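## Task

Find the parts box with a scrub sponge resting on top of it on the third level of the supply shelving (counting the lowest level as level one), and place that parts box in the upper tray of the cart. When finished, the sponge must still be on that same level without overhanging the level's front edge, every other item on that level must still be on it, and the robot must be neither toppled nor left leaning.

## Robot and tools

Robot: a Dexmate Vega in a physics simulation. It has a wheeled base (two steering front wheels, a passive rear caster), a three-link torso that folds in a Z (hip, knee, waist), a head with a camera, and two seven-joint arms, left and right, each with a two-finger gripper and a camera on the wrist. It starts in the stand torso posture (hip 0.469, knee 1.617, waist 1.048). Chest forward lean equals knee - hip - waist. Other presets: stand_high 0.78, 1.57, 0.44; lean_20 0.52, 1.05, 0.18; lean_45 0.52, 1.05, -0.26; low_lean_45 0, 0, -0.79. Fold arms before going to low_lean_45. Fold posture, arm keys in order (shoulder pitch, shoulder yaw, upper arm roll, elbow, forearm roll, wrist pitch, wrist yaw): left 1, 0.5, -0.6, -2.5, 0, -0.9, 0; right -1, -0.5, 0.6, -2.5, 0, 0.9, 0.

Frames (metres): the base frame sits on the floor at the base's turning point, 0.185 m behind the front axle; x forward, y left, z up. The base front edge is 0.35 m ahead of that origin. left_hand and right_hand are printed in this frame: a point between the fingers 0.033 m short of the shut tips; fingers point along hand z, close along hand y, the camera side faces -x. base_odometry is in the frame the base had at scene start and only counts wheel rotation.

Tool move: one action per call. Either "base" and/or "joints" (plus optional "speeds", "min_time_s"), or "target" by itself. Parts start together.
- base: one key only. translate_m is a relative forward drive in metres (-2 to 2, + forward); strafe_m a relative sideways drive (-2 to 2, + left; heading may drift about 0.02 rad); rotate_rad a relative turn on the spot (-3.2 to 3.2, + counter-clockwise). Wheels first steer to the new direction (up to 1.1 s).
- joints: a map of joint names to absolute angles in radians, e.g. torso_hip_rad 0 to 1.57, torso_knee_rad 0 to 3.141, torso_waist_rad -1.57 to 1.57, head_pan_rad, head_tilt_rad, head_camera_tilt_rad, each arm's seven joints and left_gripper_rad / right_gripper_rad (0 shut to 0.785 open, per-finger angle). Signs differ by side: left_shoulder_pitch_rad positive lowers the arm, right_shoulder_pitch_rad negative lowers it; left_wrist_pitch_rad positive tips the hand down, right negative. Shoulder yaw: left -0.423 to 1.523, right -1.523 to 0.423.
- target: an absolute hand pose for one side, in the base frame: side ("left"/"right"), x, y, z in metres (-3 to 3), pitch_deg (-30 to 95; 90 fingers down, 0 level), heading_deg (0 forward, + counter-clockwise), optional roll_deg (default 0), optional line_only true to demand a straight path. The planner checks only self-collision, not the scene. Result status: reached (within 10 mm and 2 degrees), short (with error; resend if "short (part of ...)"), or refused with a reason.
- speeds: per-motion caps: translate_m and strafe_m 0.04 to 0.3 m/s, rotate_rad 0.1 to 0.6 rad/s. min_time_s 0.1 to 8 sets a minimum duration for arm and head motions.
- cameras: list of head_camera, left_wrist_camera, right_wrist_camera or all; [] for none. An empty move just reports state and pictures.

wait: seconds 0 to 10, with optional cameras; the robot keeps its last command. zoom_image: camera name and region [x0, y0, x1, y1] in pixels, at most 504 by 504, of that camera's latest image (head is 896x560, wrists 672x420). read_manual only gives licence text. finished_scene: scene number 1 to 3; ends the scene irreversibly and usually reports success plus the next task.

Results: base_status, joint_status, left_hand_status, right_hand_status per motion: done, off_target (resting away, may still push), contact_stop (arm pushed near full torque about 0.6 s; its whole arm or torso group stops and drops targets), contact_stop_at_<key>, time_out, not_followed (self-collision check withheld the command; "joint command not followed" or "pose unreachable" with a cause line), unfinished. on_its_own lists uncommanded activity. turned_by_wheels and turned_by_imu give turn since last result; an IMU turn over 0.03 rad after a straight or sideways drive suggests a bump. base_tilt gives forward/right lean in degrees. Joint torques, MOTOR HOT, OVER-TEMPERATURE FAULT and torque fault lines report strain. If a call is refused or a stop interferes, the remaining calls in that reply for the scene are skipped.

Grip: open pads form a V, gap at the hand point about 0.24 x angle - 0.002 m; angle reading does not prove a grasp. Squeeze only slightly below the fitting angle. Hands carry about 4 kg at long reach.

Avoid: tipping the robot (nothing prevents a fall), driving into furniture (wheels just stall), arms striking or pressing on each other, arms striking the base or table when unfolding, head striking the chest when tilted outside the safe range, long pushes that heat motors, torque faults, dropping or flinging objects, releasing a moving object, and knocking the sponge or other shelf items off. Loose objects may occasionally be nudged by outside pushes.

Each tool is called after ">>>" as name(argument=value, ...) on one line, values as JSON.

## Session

>>> move(joints={"head_pan_rad": -0.9, "head_camera_tilt_rad": 0.3}, cameras=["head_camera"])

Scene clock: 1.27 s.
Joint torques (N m): left_arm=[7.68 1.01 1.06 -3.81 -0.11 -2.58 0.06] | right_arm=[-5.16 -0.34 1.26 -5.25 0.03 2.5 0.13]
move: done
base_odometry: x=+0.000 y=+0.000 heading=+0.000
turned_by_wheels: +0.000
turned_by_imu: +0.000
base_tilt: forward=+0.1 right=+0.3
base_status: not commanded
joint_positions: torso_hip_rad=+0.469 torso_knee_rad=+1.617 torso_waist_rad=+1.048 left_shoulder_pitch_rad=+2.198 left_shoulder_yaw_rad=+0.003 left_upper_arm_roll_rad=+0.005 left_elbow_rad=-1.088 left_forearm_roll_rad=-0.002 left_wrist_pitch_rad=-0.498 left_wrist_yaw_rad=-0.008 left_gripper_rad=+0.005 right_shoulder_pitch_rad=-2.186 right_shoulder_yaw_rad=+0.017 right_upper_arm_roll_rad=+0.012 right_elbow_rad=-1.116 right_forearm_roll_rad=-0.006 right_wrist_pitch_rad=+0.502 right_wrist_yaw_rad=+0.010 right_gripper_rad=+0.005 head_pan_rad=-0.899 head_tilt_rad=+0.000 head_camera_tilt_rad=+0.299
joint_status: all done
chest: x=-0.0111 y=+0.0000 z=+1.4155 quat_wxyz=(+0.999, +0.000, +0.050, +0.000) (m; base frame)
left_hand: x=+0.1936 y=+0.2243 z=+0.6017 quat_wxyz=(+0.416, +0.003, +0.909, -0.006) pitch_deg=+40.8 heading_deg=-0.9 roll_deg=-0.6 back=up (m; base frame)
right_hand: x=+0.2193 y=-0.2262 z=+0.6163 quat_wxyz=(+0.436, +0.005, +0.900, +0.003) pitch_deg=+38.2 heading_deg=+0.0 roll_deg=+0.7 back=up (m; base frame)
pictures: head_camera
camera_calibration:
head_camera: T_world_to_cam=[[-0.770849, -0.629837, 0.0953825, -0.173122], [-0.291146, 0.215163, -0.932169, 1.40586], [0.566591, -0.746332, -0.349233, 0.523611], [0, 0, 0, 1]] pos_world=[-0.0208135, -0.0207395, 1.50987]

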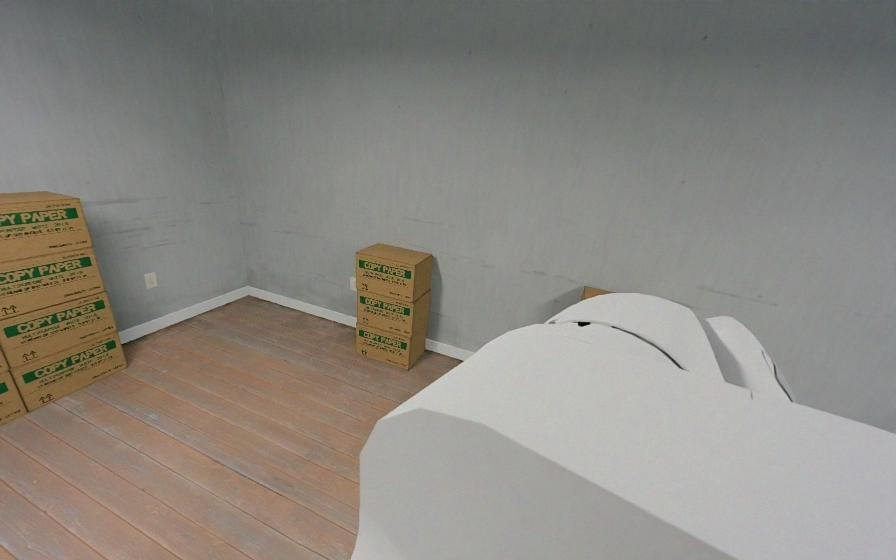

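>>> move(joints={"head_pan_rad": -2.3, "head_camera_tilt_rad": 0.3}, cameras=["head_camera"])

Scene clock: 3.20 s.
Joint torques (N m): left_arm=[7.49 0.01 0.86 -3.86 -0.08 -2.58 0.06] | right_arm=[-4.36 -0.29 0.06 -5.07 -0.12 3.31 -0.03]
move: done
base_odometry: x=+0.000 y=+0.000 heading=+0.000
turned_by_wheels: +0.000
turned_by_imu: +0.000
base_tilt: forward=+0.2 right=+0.3
base_status: not commanded
joint_positions: torso_hip_rad=+0.469 torso_knee_rad=+1.617 torso_waist_rad=+1.048 left_shoulder_pitch_rad=+2.198 left_shoulder_yaw_rad=+0.003 left_upper_arm_roll_rad=+0.005 left_elbow_rad=-1.088 left_forearm_roll_rad=-0.002 left_wrist_pitch_rad=-0.498 left_wrist_yaw_rad=-0.008 left_gripper_rad=+0.005 right_shoulder_pitch_rad=-2.186 right_shoulder_yaw_rad=+0.017 right_upper_arm_roll_rad=+0.012 right_elbow_rad=-1.116 right_forearm_roll_rad=-0.006 right_wrist_pitch_rad=+0.502 right_wrist_yaw_rad=+0.010 right_gripper_rad=+0.005 head_pan_rad=-2.299 head_tilt_rad=+0.000 head_camera_tilt_rad=+0.299
joint_status: all done
chest: x=-0.0111 y=+0.0000 z=+1.4155 quat_wxyz=(+0.999, +0.000, +0.050, +0.000) (m; base frame)
left_hand: x=+0.1936 y=+0.2243 z=+0.6017 quat_wxyz=(+0.416, +0.003, +0.909, -0.006) pitch_deg=+40.8 heading_deg=-0.9 roll_deg=-0.6 back=up (m; base frame)
right_hand: x=+0.2193 y=-0.2262 z=+0.6163 quat_wxyz=(+0.436, +0.005, +0.900, +0.003) pitch_deg=+38.2 heading_deg=+0.0 roll_deg=+0.7 back=up (m; base frame)
pictures: head_camera
camera_calibration:
head_camera: T_world_to_cam=[[-0.747109, 0.658167, 0.0929738, -0.167751], [0.082124, 0.2302, -0.969672, 1.49072], [-0.659608, -0.716816, -0.226036, 0.245062], [0, 0, 0, 1]] pos_world=[-0.0861077, -0.0570914, 1.5165]

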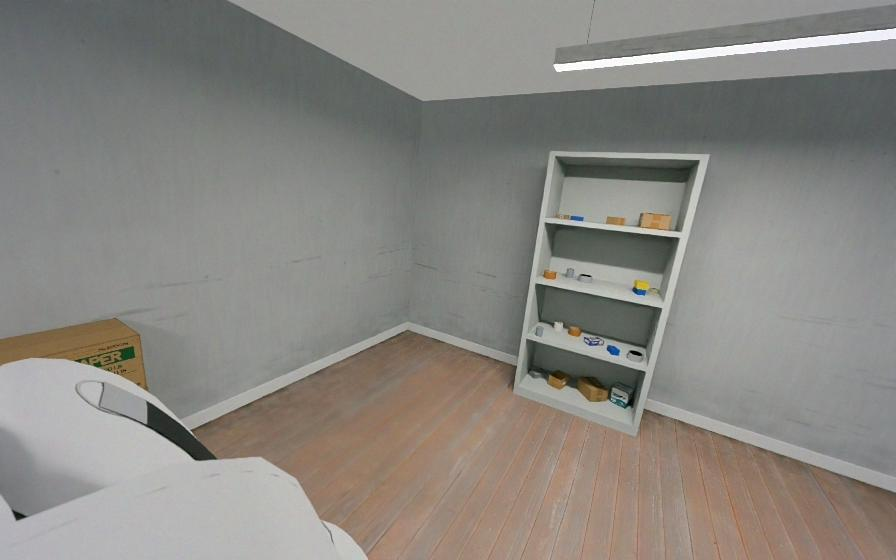

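>>> move(base={"rotate_rad": -2.83}, joints={"right_shoulder_pitch_rad":-1.637,"right_shoulder_yaw_rad":0,"right_upper_arm_roll_rad":0,"right_elbow_rad":-2.303,"right_forearm_roll_rad":0,"right_wrist_pitch_rad":-1.0,"right_wrist_yaw_rad":0,"right_gripper_rad":0.6,"head_pan_rad":-1.3,"head_camera_tilt_rad":0.4}, cameras=["head_camera"])

>>> move(base={"translate_m": 1.72}, joints={"head_pan_rad":0,"head_camera_tilt_rad":0.5}, cameras=["head_camera","right_wrist_camera"])

>>> zoom_image(camera="right_wrist_camera", region=[180, 60, 490, 310])

Scene clock: 11.00 s.
Joint torques (N m): left_arm=[7.24 0.52 1.21 -4.32 -0.08 -2.65 0.03] | right_arm=[16.17 0.05 -2.14 -14.11 0.12 3.27 -0.22]
move: done
base_odometry: x=+0.000 y=+0.000 heading=-2.828
turned_by_wheels: -2.827
turned_by_imu: -2.749
base_tilt: forward=+0.1 right=+0.3
base_status: done
joint_positions: torso_hip_rad=+0.469 torso_knee_rad=+1.617 torso_waist_rad=+1.048 left_shoulder_pitch_rad=+2.198 left_shoulder_yaw_rad=+0.003 left_upper_arm_roll_rad=+0.005 left_elbow_rad=-1.088 left_forearm_roll_rad=-0.002 left_wrist_pitch_rad=-0.498 left_wrist_yaw_rad=-0.008 left_gripper_rad=+0.005 right_shoulder_pitch_rad=-1.640 right_shoulder_yaw_rad=+0.000 right_upper_arm_roll_rad=+0.000 right_elbow_rad=-2.298 right_forearm_roll_rad=+0.000 right_wrist_pitch_rad=-0.995 right_wrist_yaw_rad=+0.000 right_gripper_rad=+0.600 head_pan_rad=-1.301 head_tilt_rad=+0.000 head_camera_tilt_rad=+0.399
joint_status: all done
chest: x=-0.0111 y=+0.0000 z=+1.4155 quat_wxyz=(+0.999, +0.000, +0.050, +0.000) (m; base frame)
left_hand: x=+0.1936 y=+0.2243 z=+0.6017 quat_wxyz=(+0.416, +0.003, +0.909, -0.006) pitch_deg=+40.8 heading_deg=-0.9 roll_deg=-0.6 back=up (m; base frame)
right_hand: x=+0.6196 y=-0.2297 z=+1.0272 quat_wxyz=(+0.537, +0.000, +0.844, +0.000) pitch_deg=+25.0 heading_deg=+0.0 roll_deg=+0.0 back=up (m; base frame)
pictures: head_camera
camera_calibration:
head_camera: T_world_to_cam=[[-0.95391, -0.278165, 0.1126, -0.213014], [-0.213518, 0.365471, -0.906003, 1.37312], [0.210866, -0.888288, -0.40802, 0.582931], [0, 0, 0, 1]] pos_world=[-0.0329307, -0.0432779, 1.50588]

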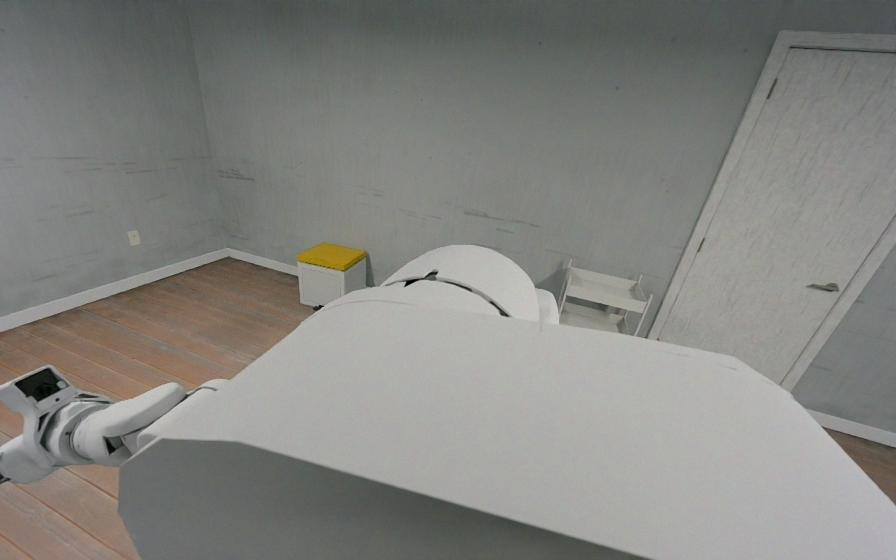

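Scene clock: 18.57 s.
Joint torques (N m): left_arm=[7.62 -0.07 1.14 -4.37 -0.08 -2.81 -0.12] | right_arm=[14.09 -1.13 -1.58 -12.66 -0.07 3.44 -0.2]
move: done
base_odometry: x=-1.638 y=-0.527 heading=-2.828
turned_by_wheels: -0.001
turned_by_imu: -0.008
base_tilt: forward=+0.2 right=+0.3
base_status: done
joint_positions: torso_hip_rad=+0.469 torso_knee_rad=+1.617 torso_waist_rad=+1.048 left_shoulder_pitch_rad=+2.198 left_shoulder_yaw_rad=+0.003 left_upper_arm_roll_rad=+0.005 left_elbow_rad=-1.088 left_forearm_roll_rad=-0.002 left_wrist_pitch_rad=-0.498 left_wrist_yaw_rad=-0.008 left_gripper_rad=+0.005 right_shoulder_pitch_rad=-1.637 right_shoulder_yaw_rad=+0.000 right_upper_arm_roll_rad=+0.000 right_elbow_rad=-2.302 right_forearm_roll_rad=+0.000 right_wrist_pitch_rad=-1.000 right_wrist_yaw_rad=+0.000 right_gripper_rad=+0.600 head_pan_rad=-0.001 head_tilt_rad=+0.000 head_camera_tilt_rad=+0.499
joint_status: all done
chest: x=-0.0110 y=+0.0000 z=+1.4155 quat_wxyz=(+0.999, +0.000, +0.050, +0.000) (m; base frame)
left_hand: x=+0.1936 y=+0.2243 z=+0.6016 quat_wxyz=(+0.416, +0.003, +0.909, -0.006) pitch_deg=+40.8 heading_deg=-0.9 roll_deg=-0.6 back=up (m; base frame)
right_hand: x=+0.6199 y=-0.2296 z=+1.0294 quat_wxyz=(+0.538, +0.000, +0.843, +0.000) pitch_deg=+24.9 heading_deg=+0.0 roll_deg=+0.0 back=up (m; base frame)
pictures: head_camera, right_wrist_camera
camera_calibration:
head_camera: T_world_to_cam=[[0.0142617, -0.999798, 0.0141874, 0.0086321], [-0.560607, -0.0197442, -0.827847, 1.2302], [0.82796, 0.00385293, -0.560775, 0.857545], [0, 0, 0, 1]] pos_world=[-0.0204769, 0.0296156, 1.49919]
right_wrist_camera: T_world_to_cam=[[-0.0385216, -0.998629, 0.0354415, -0.249764], [-0.555462, -0.00808348, -0.831502, 1.24994], [0.830649, -0.0517173, -0.554389, 0.198895], [0, 0, 0, 1]] pos_world=[0.519464, -0.229031, 1.15845]

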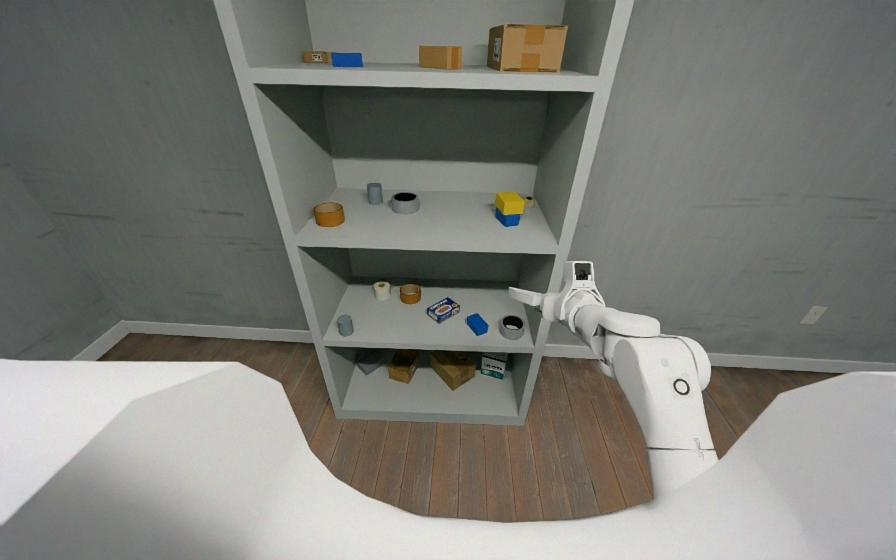

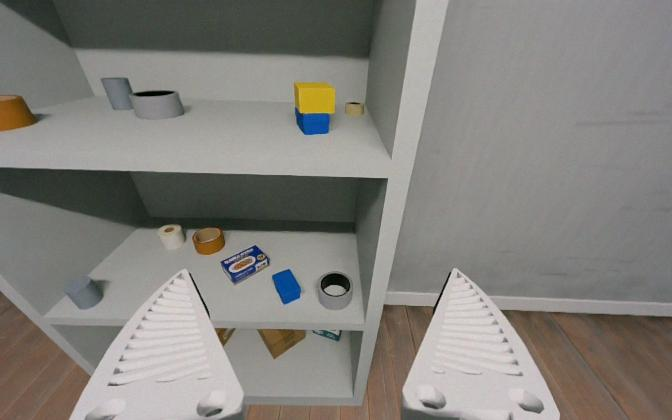

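Scaled by 1.626 from the camera's 672x420 image, which has a finer 960x600 frame.

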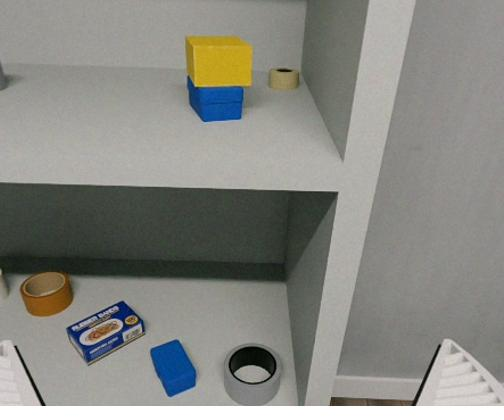

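>>> move(base={"translate_m": 0.31}, cameras=["head_camera","right_wrist_camera"])

>>> zoom_image(camera="right_wrist_camera", region=[200, 60, 450, 260])

Scene clock: 22.47 s.
Joint torques (N m): left_arm=[6.89 0.68 1.09 -4.04 -0.07 -3.3 0.04] | right_arm=[14.58 -2.32 -1.75 -13.11 -0.03 3.64 -0.06]
move: done
base_odometry: x=-1.933 y=-0.622 heading=-2.829
turned_by_wheels: -0.001
turned_by_imu: -0.001
base_tilt: forward=+0.2 right=+0.3
base_status: done
joint_positions: torso_hip_rad=+0.469 torso_knee_rad=+1.617 torso_waist_rad=+1.048 left_shoulder_pitch_rad=+2.198 left_shoulder_yaw_rad=+0.003 left_upper_arm_roll_rad=+0.005 left_elbow_rad=-1.088 left_forearm_roll_rad=-0.002 left_wrist_pitch_rad=-0.498 left_wrist_yaw_rad=-0.008 left_gripper_rad=+0.005 right_shoulder_pitch_rad=-1.637 right_shoulder_yaw_rad=+0.000 right_upper_arm_roll_rad=+0.000 right_elbow_rad=-2.302 right_forearm_roll_rad=+0.000 right_wrist_pitch_rad=-1.000 right_wrist_yaw_rad=+0.000 right_gripper_rad=+0.600 head_pan_rad=-0.001 head_tilt_rad=+0.000 head_camera_tilt_rad=+0.499
joint_status: not commanded
chest: x=-0.0110 y=+0.0000 z=+1.4155 quat_wxyz=(+0.999, +0.000, +0.050, +0.000) (m; base frame)
left_hand: x=+0.1936 y=+0.2243 z=+0.6016 quat_wxyz=(+0.416, +0.003, +0.909, -0.006) pitch_deg=+40.8 heading_deg=-0.9 roll_deg=-0.6 back=up (m; base frame)
right_hand: x=+0.6199 y=-0.2296 z=+1.0294 quat_wxyz=(+0.538, +0.000, +0.843, +0.000) pitch_deg=+25.0 heading_deg=+0.0 roll_deg=+0.0 back=up (m; base frame)
pictures: head_camera, right_wrist_camera
camera_calibration:
head_camera: T_world_to_cam=[[0.0142626, -0.999798, 0.0141844, 0.00863668], [-0.560722, -0.0197427, -0.827769, 1.23008], [0.827881, 0.00385263, -0.56089, 0.857716], [0, 0, 0, 1]] pos_world=[-0.0204774, 0.0296156, 1.49919]
right_wrist_camera: T_world_to_cam=[[-0.0385165, -0.998629, 0.0354428, -0.249768], [-0.555532, -0.00808299, -0.831456, 1.24993], [0.830602, -0.0517144, -0.554459, 0.199001], [0, 0, 0, 1]] pos_world=[0.519464, -0.229031, 1.15845]

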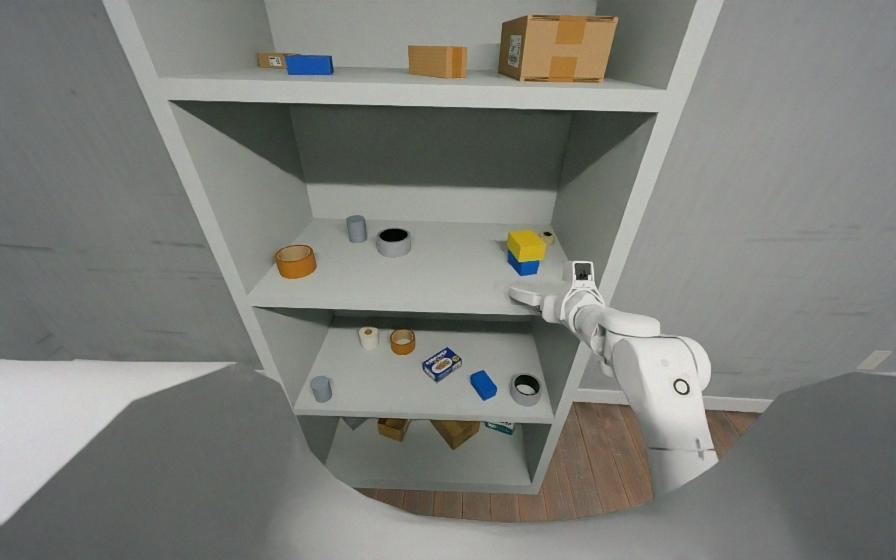

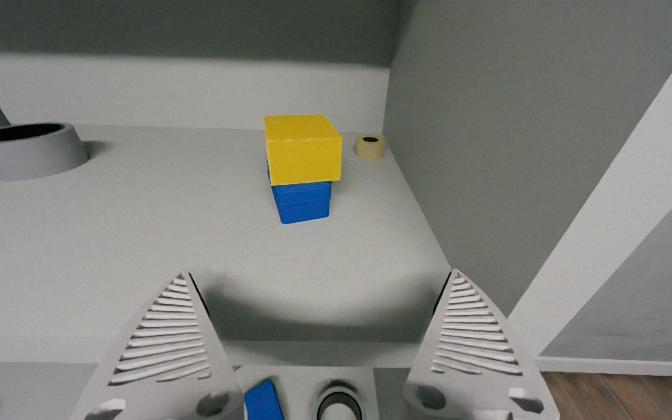

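Scaled by 2.016 from the camera's 672x420 image, which has a finer 960x600 frame.

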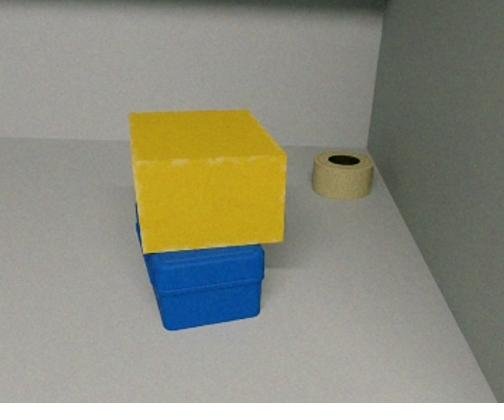

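>>> move(target={"side":"right","x":0.822,"y":-0.207,"z":1.047,"pitch_deg":25,"heading_deg":10}, cameras=["right_wrist_camera"])

>>> move(joints={"right_gripper_rad":0.24}, cameras=["right_wrist_camera","head_camera"])

>>> zoom_image(camera="head_camera", region=[400, 180, 640, 340])

Scene clock: 28.10 s.
Joint torques (N m): left_arm=[7.76 0.63 0.86 -3.89 -0.04 -2.72 0.11] | right_arm=[25.63 -3.57 -0.7 -8.76 0.31 3.11 0.23]
move: done
base_odometry: x=-1.933 y=-0.622 heading=-2.829
turned_by_wheels: +0.000
turned_by_imu: +0.001
base_tilt: forward=+0.2 right=+0.3
base_status: not commanded
joint_positions: torso_hip_rad=+0.469 torso_knee_rad=+1.617 torso_waist_rad=+1.048 left_shoulder_pitch_rad=+2.198 left_shoulder_yaw_rad=+0.003 left_upper_arm_roll_rad=+0.005 left_elbow_rad=-1.088 left_forearm_roll_rad=-0.002 left_wrist_pitch_rad=-0.498 left_wrist_yaw_rad=-0.008 left_gripper_rad=+0.005 right_shoulder_pitch_rad=-1.005 right_shoulder_yaw_rad=-0.122 right_upper_arm_roll_rad=-0.038 right_elbow_rad=-1.471 right_forearm_roll_rad=+0.047 right_wrist_pitch_rad=-0.793 right_wrist_yaw_rad=+0.195 right_gripper_rad=+0.600 head_pan_rad=-0.001 head_tilt_rad=+0.000 head_camera_tilt_rad=+0.499
joint_status: not commanded
chest: x=-0.0110 y=+0.0000 z=+1.4155 quat_wxyz=(+0.999, +0.000, +0.050, +0.000) (m; base frame)
left_hand: x=+0.1936 y=+0.2243 z=+0.6016 quat_wxyz=(+0.416, +0.003, +0.909, -0.006) pitch_deg=+40.8 heading_deg=-0.9 roll_deg=-0.6 back=up (m; base frame)
right_hand: x=+0.8207 y=-0.2072 z=+1.0463 quat_wxyz=(+0.535, -0.073, +0.840, +0.047) pitch_deg=+25.0 heading_deg=+9.9 roll_deg=+0.0 back=up (m; base frame)
right_hand_status: reached (straight line, planned for 3.0 s): 1 mm and 0.1 deg off.
pictures: right_wrist_camera
camera_calibration:
right_wrist_camera: T_world_to_cam=[[0.134618, -0.99027, 0.0352665, -0.360402], [-0.547202, -0.103964, -0.830518, 1.34802], [0.826104, 0.0925047, -0.555873, 0.0776903], [0, 0, 0, 1]] pos_world=[0.721976, -0.223936, 1.17545]

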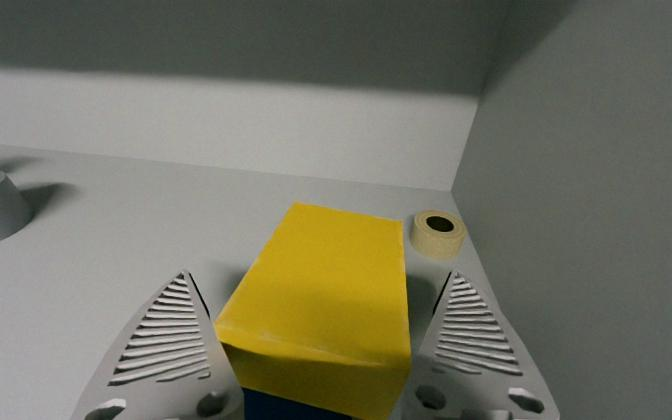

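Scene clock: 29.00 s.
Joint torques (N m): left_arm=[7.29 0.26 1.24 -4.89 -0.16 -2.96 -0.04] | right_arm=[25.04 -3.15 -0.92 -8.88 0.34 2.75 -0.12]
move: done
base_odometry: x=-1.933 y=-0.622 heading=-2.829
turned_by_wheels: +0.000
turned_by_imu: +0.000
base_tilt: forward=+0.2 right=+0.3
base_status: not commanded
joint_positions: torso_hip_rad=+0.469 torso_knee_rad=+1.617 torso_waist_rad=+1.048 left_shoulder_pitch_rad=+2.198 left_shoulder_yaw_rad=+0.003 left_upper_arm_roll_rad=+0.005 left_elbow_rad=-1.088 left_forearm_roll_rad=-0.002 left_wrist_pitch_rad=-0.498 left_wrist_yaw_rad=-0.008 left_gripper_rad=+0.005 right_shoulder_pitch_rad=-1.002 right_shoulder_yaw_rad=-0.122 right_upper_arm_roll_rad=-0.039 right_elbow_rad=-1.467 right_forearm_roll_rad=+0.047 right_wrist_pitch_rad=-0.791 right_wrist_yaw_rad=+0.196 right_gripper_rad=+0.241 head_pan_rad=-0.001 head_tilt_rad=+0.000 head_camera_tilt_rad=+0.499
joint_status: all done
chest: x=-0.0110 y=+0.0000 z=+1.4155 quat_wxyz=(+0.999, +0.000, +0.050, +0.000) (m; base frame)
left_hand: x=+0.1936 y=+0.2243 z=+0.6016 quat_wxyz=(+0.416, +0.003, +0.909, -0.006) pitch_deg=+40.8 heading_deg=-0.9 roll_deg=-0.6 back=up (m; base frame)
right_hand: x=+0.8216 y=-0.2071 z=+1.0465 quat_wxyz=(+0.535, -0.073, +0.840, +0.047) pitch_deg=+25.0 heading_deg=+10.0 roll_deg=+0.0 back=up (m; base frame)
pictures: head_camera, right_wrist_camera
camera_calibration:
head_camera: T_world_to_cam=[[0.0142626, -0.999798, 0.0141844, 0.00863668], [-0.560722, -0.0197427, -0.827769, 1.23008], [0.827881, 0.00385263, -0.56089, 0.857716], [0, 0, 0, 1]] pos_world=[-0.0204774, 0.0296156, 1.49919]
right_wrist_camera: T_world_to_cam=[[0.135342, -0.99017, 0.0353083, -0.361171], [-0.547023, -0.104388, -0.830583, 1.34855], [0.826104, 0.0930984, -0.555774, 0.0772205], [0, 0, 0, 1]] pos_world=[0.722777, -0.224037, 1.17575]

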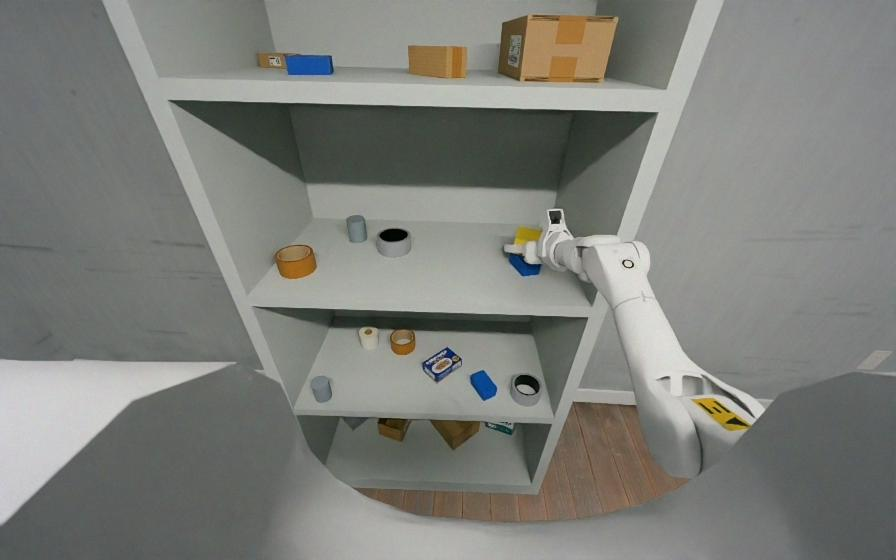

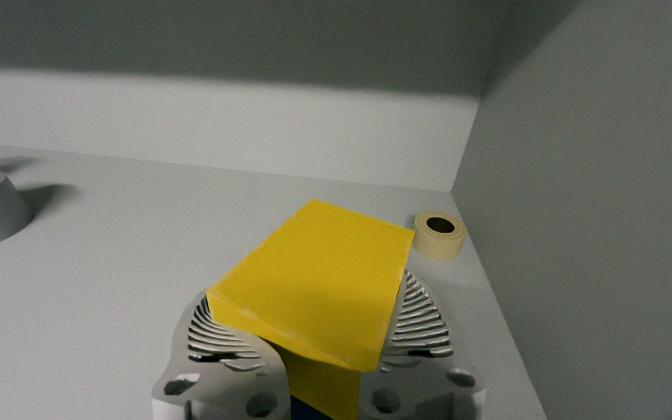

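Scaled by 2.100 from the camera's 896x560 image, which has a finer 960x600 frame.

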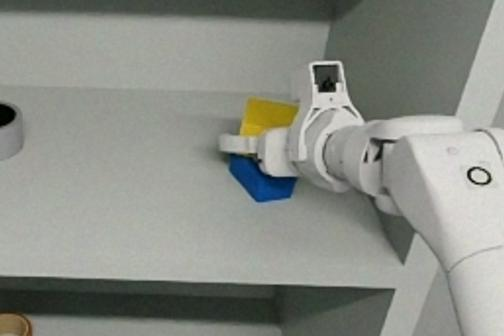

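>>> move(target={"side":"right","x":0.815,"y":-0.2,"z":1.08,"pitch_deg":25,"heading_deg":10}, cameras=["right_wrist_camera"])

>>> move(target={"side":"right","x":0.80,"y":-0.025,"z":1.062,"pitch_deg":25,"heading_deg":10}, cameras=["right_wrist_camera"])

>>> move(target={"side":"right","x":0.80,"y":-0.025,"z":1.003,"pitch_deg":25,"heading_deg":10}, cameras=["right_wrist_camera","head_camera"])

>>> zoom_image(camera="head_camera", region=[380, 180, 620, 340])

Scene clock: 31.60 s.
Joint torques (N m): left_arm=[7.5 0.79 1.15 -3.89 -0.01 -3.07 -0.06] | right_arm=[24.95 1 -1.1 -13.72 0.21 3 -0.07]
move: done
base_odometry: x=-1.933 y=-0.622 heading=-2.829
turned_by_wheels: +0.000
turned_by_imu: +0.001
base_tilt: forward=+0.1 right=+0.3
base_status: not commanded
joint_positions: torso_hip_rad=+0.469 torso_knee_rad=+1.617 torso_waist_rad=+1.048 left_shoulder_pitch_rad=+2.198 left_shoulder_yaw_rad=+0.003 left_upper_arm_roll_rad=+0.005 left_elbow_rad=-1.088 left_forearm_roll_rad=-0.002 left_wrist_pitch_rad=-0.498 left_wrist_yaw_rad=-0.008 left_gripper_rad=+0.005 right_shoulder_pitch_rad=-0.994 right_shoulder_yaw_rad=-0.116 right_upper_arm_roll_rad=-0.040 right_elbow_rad=-1.574 right_forearm_roll_rad=+0.048 right_wrist_pitch_rad=-0.907 right_wrist_yaw_rad=+0.187 right_gripper_rad=+0.241 head_pan_rad=-0.001 head_tilt_rad=+0.000 head_camera_tilt_rad=+0.499
joint_status: not commanded
chest: x=-0.0110 y=+0.0000 z=+1.4155 quat_wxyz=(+0.999, +0.000, +0.050, +0.000) (m; base frame)
left_hand: x=+0.1936 y=+0.2243 z=+0.6016 quat_wxyz=(+0.416, +0.003, +0.909, -0.006) pitch_deg=+40.8 heading_deg=-0.9 roll_deg=-0.6 back=up (m; base frame)
right_hand: x=+0.8151 y=-0.2006 z=+1.0777 quat_wxyz=(+0.535, -0.073, +0.841, +0.047) pitch_deg=+25.1 heading_deg=+10.0 roll_deg=+0.0 back=up (m; base frame)
right_hand_status: reached (straight line, planned for 0.7 s): 2 mm and 0.1 deg off.
pictures: right_wrist_camera
camera_calibration:
right_wrist_camera: T_world_to_cam=[[0.135498, -0.99015, 0.0352609, -0.354921], [-0.547487, -0.104488, -0.830265, 1.37158], [0.825771, 0.093194, -0.556252, 0.10007], [0, 0, 0, 1]] pos_world=[0.716377, -0.217437, 1.20695]

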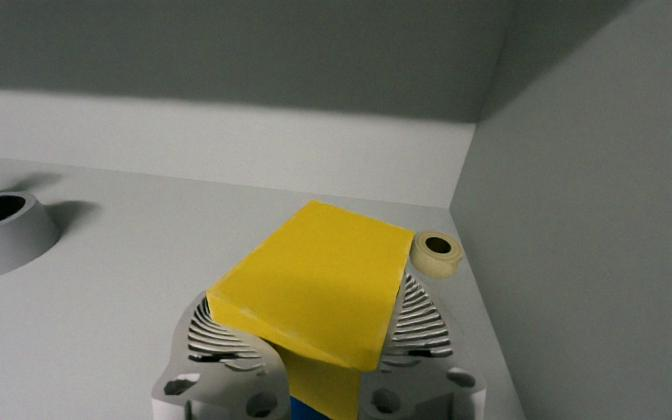

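Scene clock: 34.40 s.
Joint torques (N m): left_arm=[6.99 1.56 1.68 -4.29 -0.01 -2.82 0.19] | right_arm=[14.19 3.94 -2.81 -8.51 -0.08 3.52 -0.13]
move: done
base_odometry: x=-1.933 y=-0.622 heading=-2.829
turned_by_wheels: +0.000
turned_by_imu: +0.001
base_tilt: forward=+0.1 right=+0.3
base_status: not commanded
joint_positions: torso_hip_rad=+0.469 torso_knee_rad=+1.617 torso_waist_rad=+1.048 left_shoulder_pitch_rad=+2.198 left_shoulder_yaw_rad=+0.003 left_upper_arm_roll_rad=+0.005 left_elbow_rad=-1.088 left_forearm_roll_rad=-0.002 left_wrist_pitch_rad=-0.498 left_wrist_yaw_rad=-0.008 left_gripper_rad=+0.005 right_shoulder_pitch_rad=-1.015 right_shoulder_yaw_rad=+0.187 right_upper_arm_roll_rad=-0.214 right_elbow_rad=-1.499 right_forearm_roll_rad=-0.032 right_wrist_pitch_rad=-0.849 right_wrist_yaw_rad=-0.096 right_gripper_rad=+0.241 head_pan_rad=-0.001 head_tilt_rad=+0.000 head_camera_tilt_rad=+0.499
joint_status: not commanded
chest: x=-0.0110 y=+0.0000 z=+1.4155 quat_wxyz=(+0.999, +0.000, +0.050, +0.000) (m; base frame)
left_hand: x=+0.1936 y=+0.2243 z=+0.6016 quat_wxyz=(+0.416, +0.003, +0.909, -0.006) pitch_deg=+40.8 heading_deg=-0.9 roll_deg=-0.6 back=up (m; base frame)
right_hand: x=+0.8004 y=-0.0283 z=+1.0616 quat_wxyz=(+0.535, -0.073, +0.840, +0.047) pitch_deg=+25.1 heading_deg=+10.0 roll_deg=+0.0 back=up (m; base frame)
right_hand_status: reached (straight line, planned for 1.3 s): 3 mm and 0.1 deg off.
pictures: right_wrist_camera
camera_calibration:
right_wrist_camera: T_world_to_cam=[[0.135488, -0.99015, 0.0352909, -0.181784], [-0.547233, -0.104479, -0.830434, 1.36811], [0.825942, 0.0932016, -0.555998, 0.0867184], [0, 0, 0, 1]] pos_world=[0.701677, -0.0451373, 1.19075]

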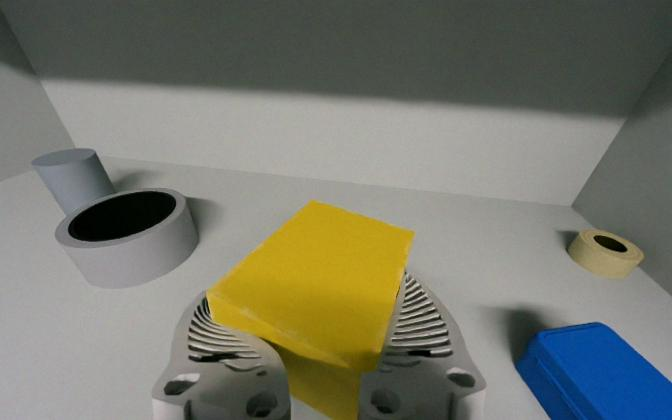

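Scene clock: 36.73 s.
Joint torques (N m): left_arm=[7.32 -0.32 1.1 -3.72 -0.07 -2.76 0.12] | right_arm=[7.18 -1.06 -1.43 0.07 -0.18 0.29 -0.96]
move: done
base_odometry: x=-1.933 y=-0.622 heading=-2.829
turned_by_wheels: +0.000
turned_by_imu: +0.000
base_tilt: forward=+0.2 right=+0.3
base_status: not commanded
joint_positions: torso_hip_rad=+0.469 torso_knee_rad=+1.617 torso_waist_rad=+1.048 left_shoulder_pitch_rad=+2.198 left_shoulder_yaw_rad=+0.003 left_upper_arm_roll_rad=+0.005 left_elbow_rad=-1.088 left_forearm_roll_rad=-0.002 left_wrist_pitch_rad=-0.498 left_wrist_yaw_rad=-0.008 left_gripper_rad=+0.005 right_shoulder_pitch_rad=-1.047 right_shoulder_yaw_rad=+0.179 right_upper_arm_roll_rad=-0.217 right_elbow_rad=-1.344 right_forearm_roll_rad=-0.029 right_wrist_pitch_rad=-0.658 right_wrist_yaw_rad=-0.099 right_gripper_rad=+0.241 head_pan_rad=-0.001 head_tilt_rad=+0.000 head_camera_tilt_rad=+0.499
joint_status: not commanded
chest: x=-0.0114 y=+0.0000 z=+1.4155 quat_wxyz=(+0.999, +0.000, +0.050, +0.000) (m; base frame)
left_hand: x=+0.1935 y=+0.2243 z=+0.6017 quat_wxyz=(+0.417, +0.003, +0.909, -0.006) pitch_deg=+40.8 heading_deg=-0.9 roll_deg=-0.6 back=up (m; base frame)
right_hand: x=+0.8002 y=-0.0248 z=+1.0061 quat_wxyz=(+0.536, -0.073, +0.840, +0.047) pitch_deg=+24.9 heading_deg=+10.0 roll_deg=+0.0 back=up (m; base frame)
right_hand_status: reached (straight line, planned for 0.9 s): 3 mm and 0.1 deg off.
pictures: head_camera, right_wrist_camera
camera_calibration:
head_camera: T_world_to_cam=[[0.0142555, -0.999798, 0.0141912, 0.00863203], [-0.560308, -0.0197425, -0.828049, 1.23029], [0.828162, 0.00385283, -0.560476, 0.857432], [0, 0, 0, 1]] pos_world=[-0.0208754, 0.0296156, 1.49919]
right_wrist_camera: T_world_to_cam=[[0.135972, -0.990095, 0.0349715, -0.176445], [-0.544645, -0.104191, -0.83217, 1.32203], [0.827571, 0.094105, -0.553417, 0.0519036], [0, 0, 0, 1]] pos_world=[0.701074, -0.0418387, 1.13505]

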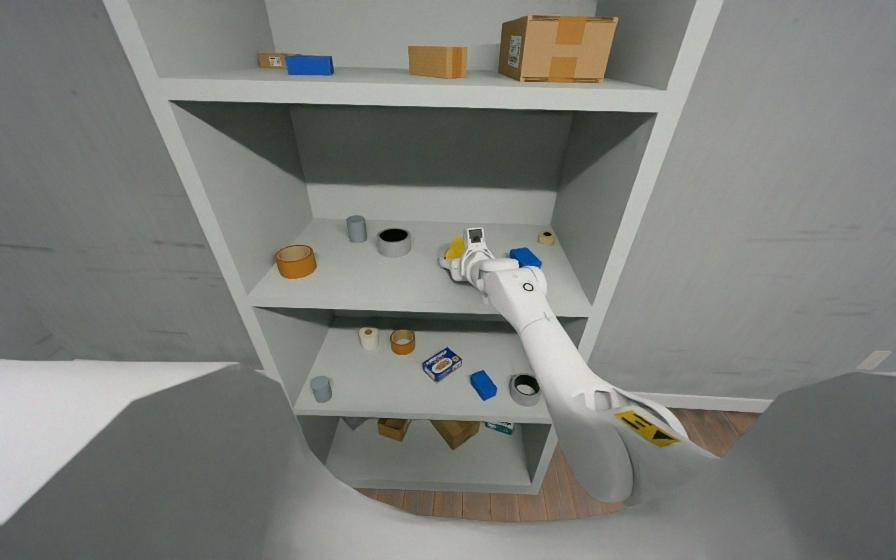

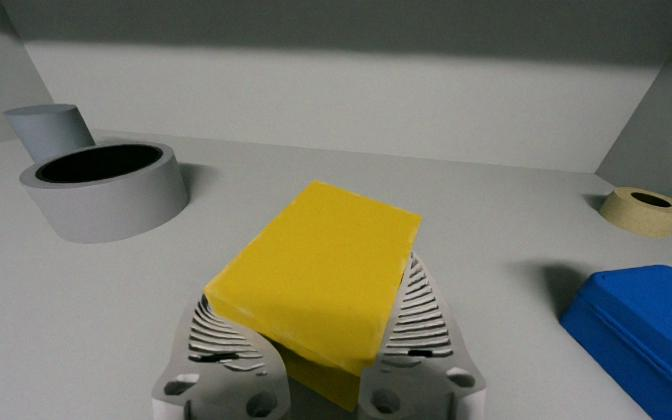

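Scaled by 2.100 from the camera's 896x560 image, which has a finer 960x600 frame.

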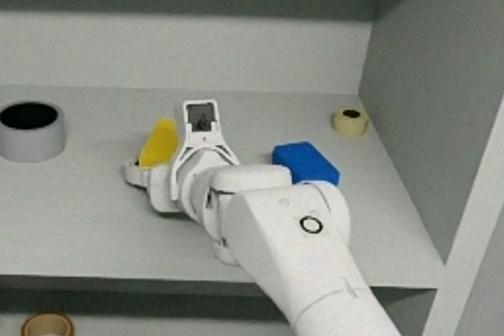

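>>> move(joints={"right_gripper_rad":0.55}, cameras=[])

>>> move(target={"side":"right","x":0.69,"y":-0.06,"z":1.04,"pitch_deg":25,"heading_deg":10}, cameras=["right_wrist_camera","head_camera"])

>>> zoom_image(camera="right_wrist_camera", region=[372, 120, 672, 360])

Scene clock: 38.00 s.
Joint torques (N m): left_arm=[7.61 0.25 1.05 -4.2 -0.07 -2.48 0.04] | right_arm=[5.88 0.66 -1.34 -2.63 0.05 0.8 -0.41]
move: done
base_odometry: x=-1.933 y=-0.622 heading=-2.829
turned_by_wheels: +0.000
turned_by_imu: +0.000
base_tilt: forward=+0.1 right=+0.3
base_status: not commanded
joint_positions: torso_hip_rad=+0.469 torso_knee_rad=+1.617 torso_waist_rad=+1.048 left_shoulder_pitch_rad=+2.198 left_shoulder_yaw_rad=+0.003 left_upper_arm_roll_rad=+0.005 left_elbow_rad=-1.088 left_forearm_roll_rad=-0.002 left_wrist_pitch_rad=-0.498 left_wrist_yaw_rad=-0.008 left_gripper_rad=+0.005 right_shoulder_pitch_rad=-1.048 right_shoulder_yaw_rad=+0.178 right_upper_arm_roll_rad=-0.217 right_elbow_rad=-1.340 right_forearm_roll_rad=-0.029 right_wrist_pitch_rad=-0.653 right_wrist_yaw_rad=-0.100 right_gripper_rad=+0.550 head_pan_rad=-0.001 head_tilt_rad=+0.000 head_camera_tilt_rad=+0.499
joint_status: all done
chest: x=-0.0114 y=+0.0000 z=+1.4155 quat_wxyz=(+0.999, +0.000, +0.050, +0.000) (m; base frame)
left_hand: x=+0.1935 y=+0.2243 z=+0.6017 quat_wxyz=(+0.417, +0.003, +0.909, -0.006) pitch_deg=+40.8 heading_deg=-0.9 roll_deg=-0.6 back=up (m; base frame)
right_hand: x=+0.8001 y=-0.0249 z=+1.0044 quat_wxyz=(+0.536, -0.073, +0.840, +0.047) pitch_deg=+24.9 heading_deg=+10.0 roll_deg=+0.0 back=up (m; base frame)
pictures: none
No camera images: "cameras" was empty.

Scene clock: 41.93 s.
Joint torques (N m): left_arm=[7.34 0.89 1.07 -4.02 -0.13 -3.02 0.13] | right_arm=[7.2 3.75 -2.6 -13.24 -0.12 2.07 0.18]
move: done
base_odometry: x=-1.933 y=-0.622 heading=-2.829
turned_by_wheels: +0.000
turned_by_imu: +0.001
base_tilt: forward=+0.2 right=+0.3
base_status: not commanded
joint_positions: torso_hip_rad=+0.469 torso_knee_rad=+1.617 torso_waist_rad=+1.048 left_shoulder_pitch_rad=+2.198 left_shoulder_yaw_rad=+0.003 left_upper_arm_roll_rad=+0.005 left_elbow_rad=-1.088 left_forearm_roll_rad=-0.002 left_wrist_pitch_rad=-0.498 left_wrist_yaw_rad=-0.008 left_gripper_rad=+0.005 right_shoulder_pitch_rad=-1.372 right_shoulder_yaw_rad=+0.102 right_upper_arm_roll_rad=-0.252 right_elbow_rad=-1.991 right_forearm_roll_rad=-0.053 right_wrist_pitch_rad=-0.977 right_wrist_yaw_rad=-0.066 right_gripper_rad=+0.550 head_pan_rad=-0.001 head_tilt_rad=+0.000 head_camera_tilt_rad=+0.499
joint_status: not commanded
chest: x=-0.0112 y=+0.0000 z=+1.4155 quat_wxyz=(+0.999, +0.000, +0.050, +0.000) (m; base frame)
left_hand: x=+0.1935 y=+0.2243 z=+0.6017 quat_wxyz=(+0.416, +0.003, +0.909, -0.006) pitch_deg=+40.8 heading_deg=-0.9 roll_deg=-0.6 back=up (m; base frame)
right_hand: x=+0.6912 y=-0.0599 z=+1.0390 quat_wxyz=(+0.535, -0.073, +0.840, +0.047) pitch_deg=+25.1 heading_deg=+10.0 roll_deg=+0.0 back=up (m; base frame)
right_hand_status: reached (straight line, planned for 2.4 s): 2 mm and 0.1 deg off.
pictures: head_camera, right_wrist_camera
camera_calibration:
head_camera: T_world_to_cam=[[0.0142587, -0.999798, 0.0141874, 0.00863487], [-0.560491, -0.019742, -0.827925, 1.23021], [0.828038, 0.00385319, -0.560659, 0.857539], [0, 0, 0, 1]] pos_world=[-0.0206763, 0.0296156, 1.49919]
right_wrist_camera: T_world_to_cam=[[0.135379, -0.990158, 0.0354796, -0.197626], [-0.547306, -0.104584, -0.830372, 1.28627], [0.825911, 0.0929967, -0.556078, 0.167525], [0, 0, 0, 1]] pos_world=[0.592377, -0.076737, 1.16825]

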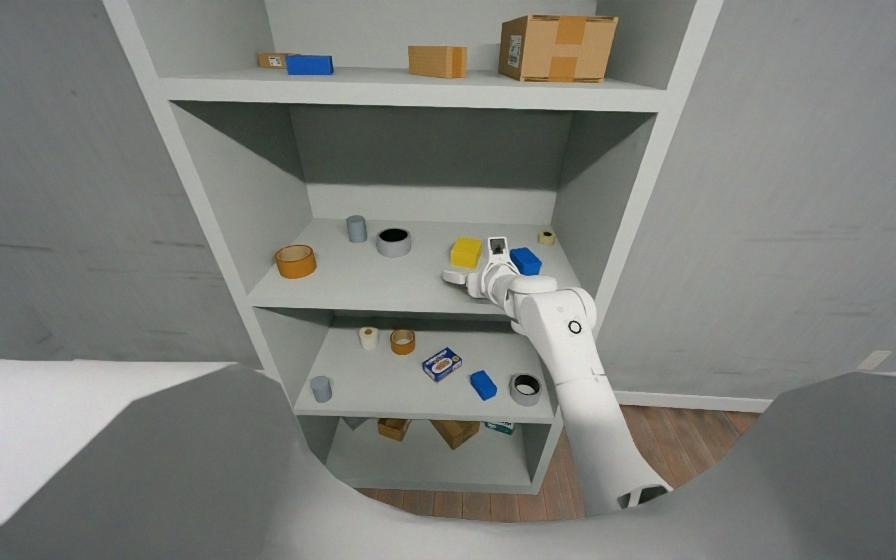

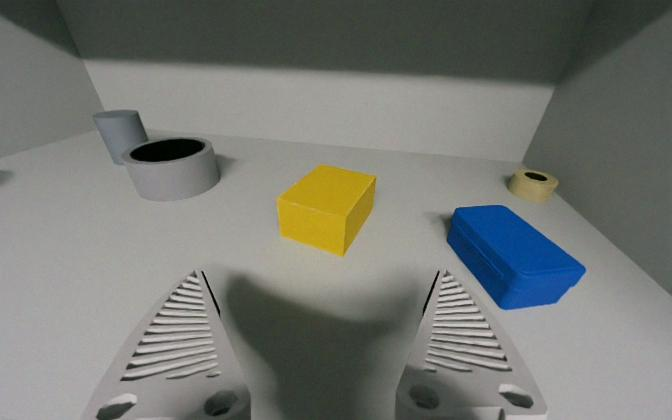

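Scaled by 1.680 from the camera's 672x420 image, which has a finer 960x600 frame.

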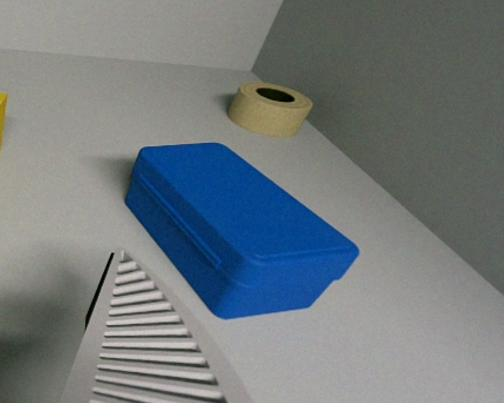

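>>> move(target={"side":"right","x":0.683,"y":-0.276,"z":1.03,"pitch_deg":25,"heading_deg":18}, cameras=["right_wrist_camera"])

>>> move(target={"side":"right","x":0.796,"y":-0.239,"z":1.0,"pitch_deg":25,"heading_deg":18}, cameras=[])

>>> move(joints={"right_gripper_rad":0.15}, cameras=["right_wrist_camera"])

>>> move(target={"side":"right","x":0.79,"y":-0.235,"z":1.04,"pitch_deg":25,"heading_deg":18}, cameras=["right_wrist_camera"])

Scene clock: 55.73 s.
Joint torques (N m): left_arm=[7.01 -0.71 1.14 -3.86 -0.04 -2.21 -0.02] | right_arm=[13.45 -20.3 25.88 -9.07 -10.59 2.92 -12.52]
move: short
TORQUE FAULT: right_wrist_yaw_rad reached its load limit. The right arm stopped for 10 seconds, dropped its targets and accepts commands again: back off and push less far. The stop added 9.7 s to the call and to motion_time.
base_odometry: x=-1.933 y=-0.622 heading=-2.827
turned_by_wheels: +0.002
turned_by_imu: +0.007
base_tilt: forward=+0.2 right=+0.3
base_status: not commanded
joint_positions: torso_hip_rad=+0.469 torso_knee_rad=+1.617 torso_waist_rad=+1.048 left_shoulder_pitch_rad=+2.198 left_shoulder_yaw_rad=+0.003 left_upper_arm_roll_rad=+0.005 left_elbow_rad=-1.088 left_forearm_roll_rad=-0.002 left_wrist_pitch_rad=-0.498 left_wrist_yaw_rad=-0.008 left_gripper_rad=+0.005 right_shoulder_pitch_rad=-1.419 right_shoulder_yaw_rad=-0.342 right_upper_arm_roll_rad=+0.154 right_elbow_rad=-1.916 right_forearm_roll_rad=+0.162 right_wrist_pitch_rad=-0.836 right_wrist_yaw_rad=+0.479 right_gripper_rad=+0.550 head_pan_rad=-0.001 head_tilt_rad=+0.000 head_camera_tilt_rad=+0.499
joint_status: not commanded
chest: x=-0.0108 y=+0.0000 z=+1.4155 quat_wxyz=(+0.999, +0.000, +0.050, +0.000) (m; base frame)
left_hand: x=+0.1935 y=+0.2243 z=+0.6015 quat_wxyz=(+0.416, +0.003, +0.909, -0.006) pitch_deg=+40.8 heading_deg=-0.9 roll_deg=-0.6 back=up (m; base frame)
right_hand: x=+0.6814 y=-0.2591 z=+1.0267 quat_wxyz=(+0.528, -0.134, +0.833, +0.095) pitch_deg=+25.1 heading_deg=+19.3 roll_deg=+1.0 back=up (m; base frame)
right_hand_status: short (straight line, planned for 2.1 s): torque_fault, 17 mm and 1.3 deg off.
pictures: right_wrist_camera
camera_calibration:
right_wrist_camera: T_world_to_cam=[[0.287463, -0.957586, 0.0198539, -0.472244], [-0.529537, -0.176169, -0.829792, 1.21854], [0.798095, 0.228021, -0.55772, 0.242834], [0, 0, 0, 1]] pos_world=[0.587211, -0.292916, 1.15594]

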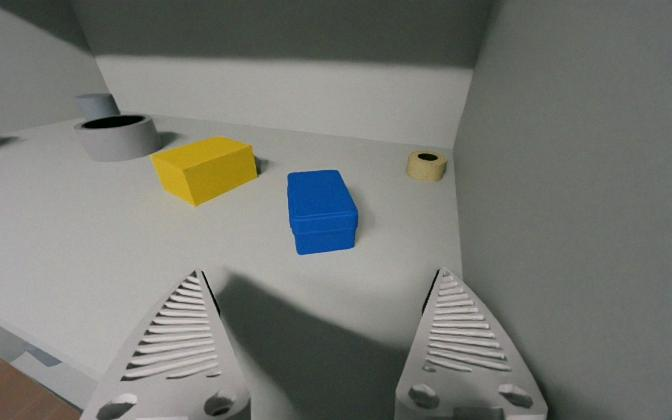

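not run: a stop came earlier in this reply.

not run: a stop came earlier in this reply.

not run: a stop came earlier in this reply.


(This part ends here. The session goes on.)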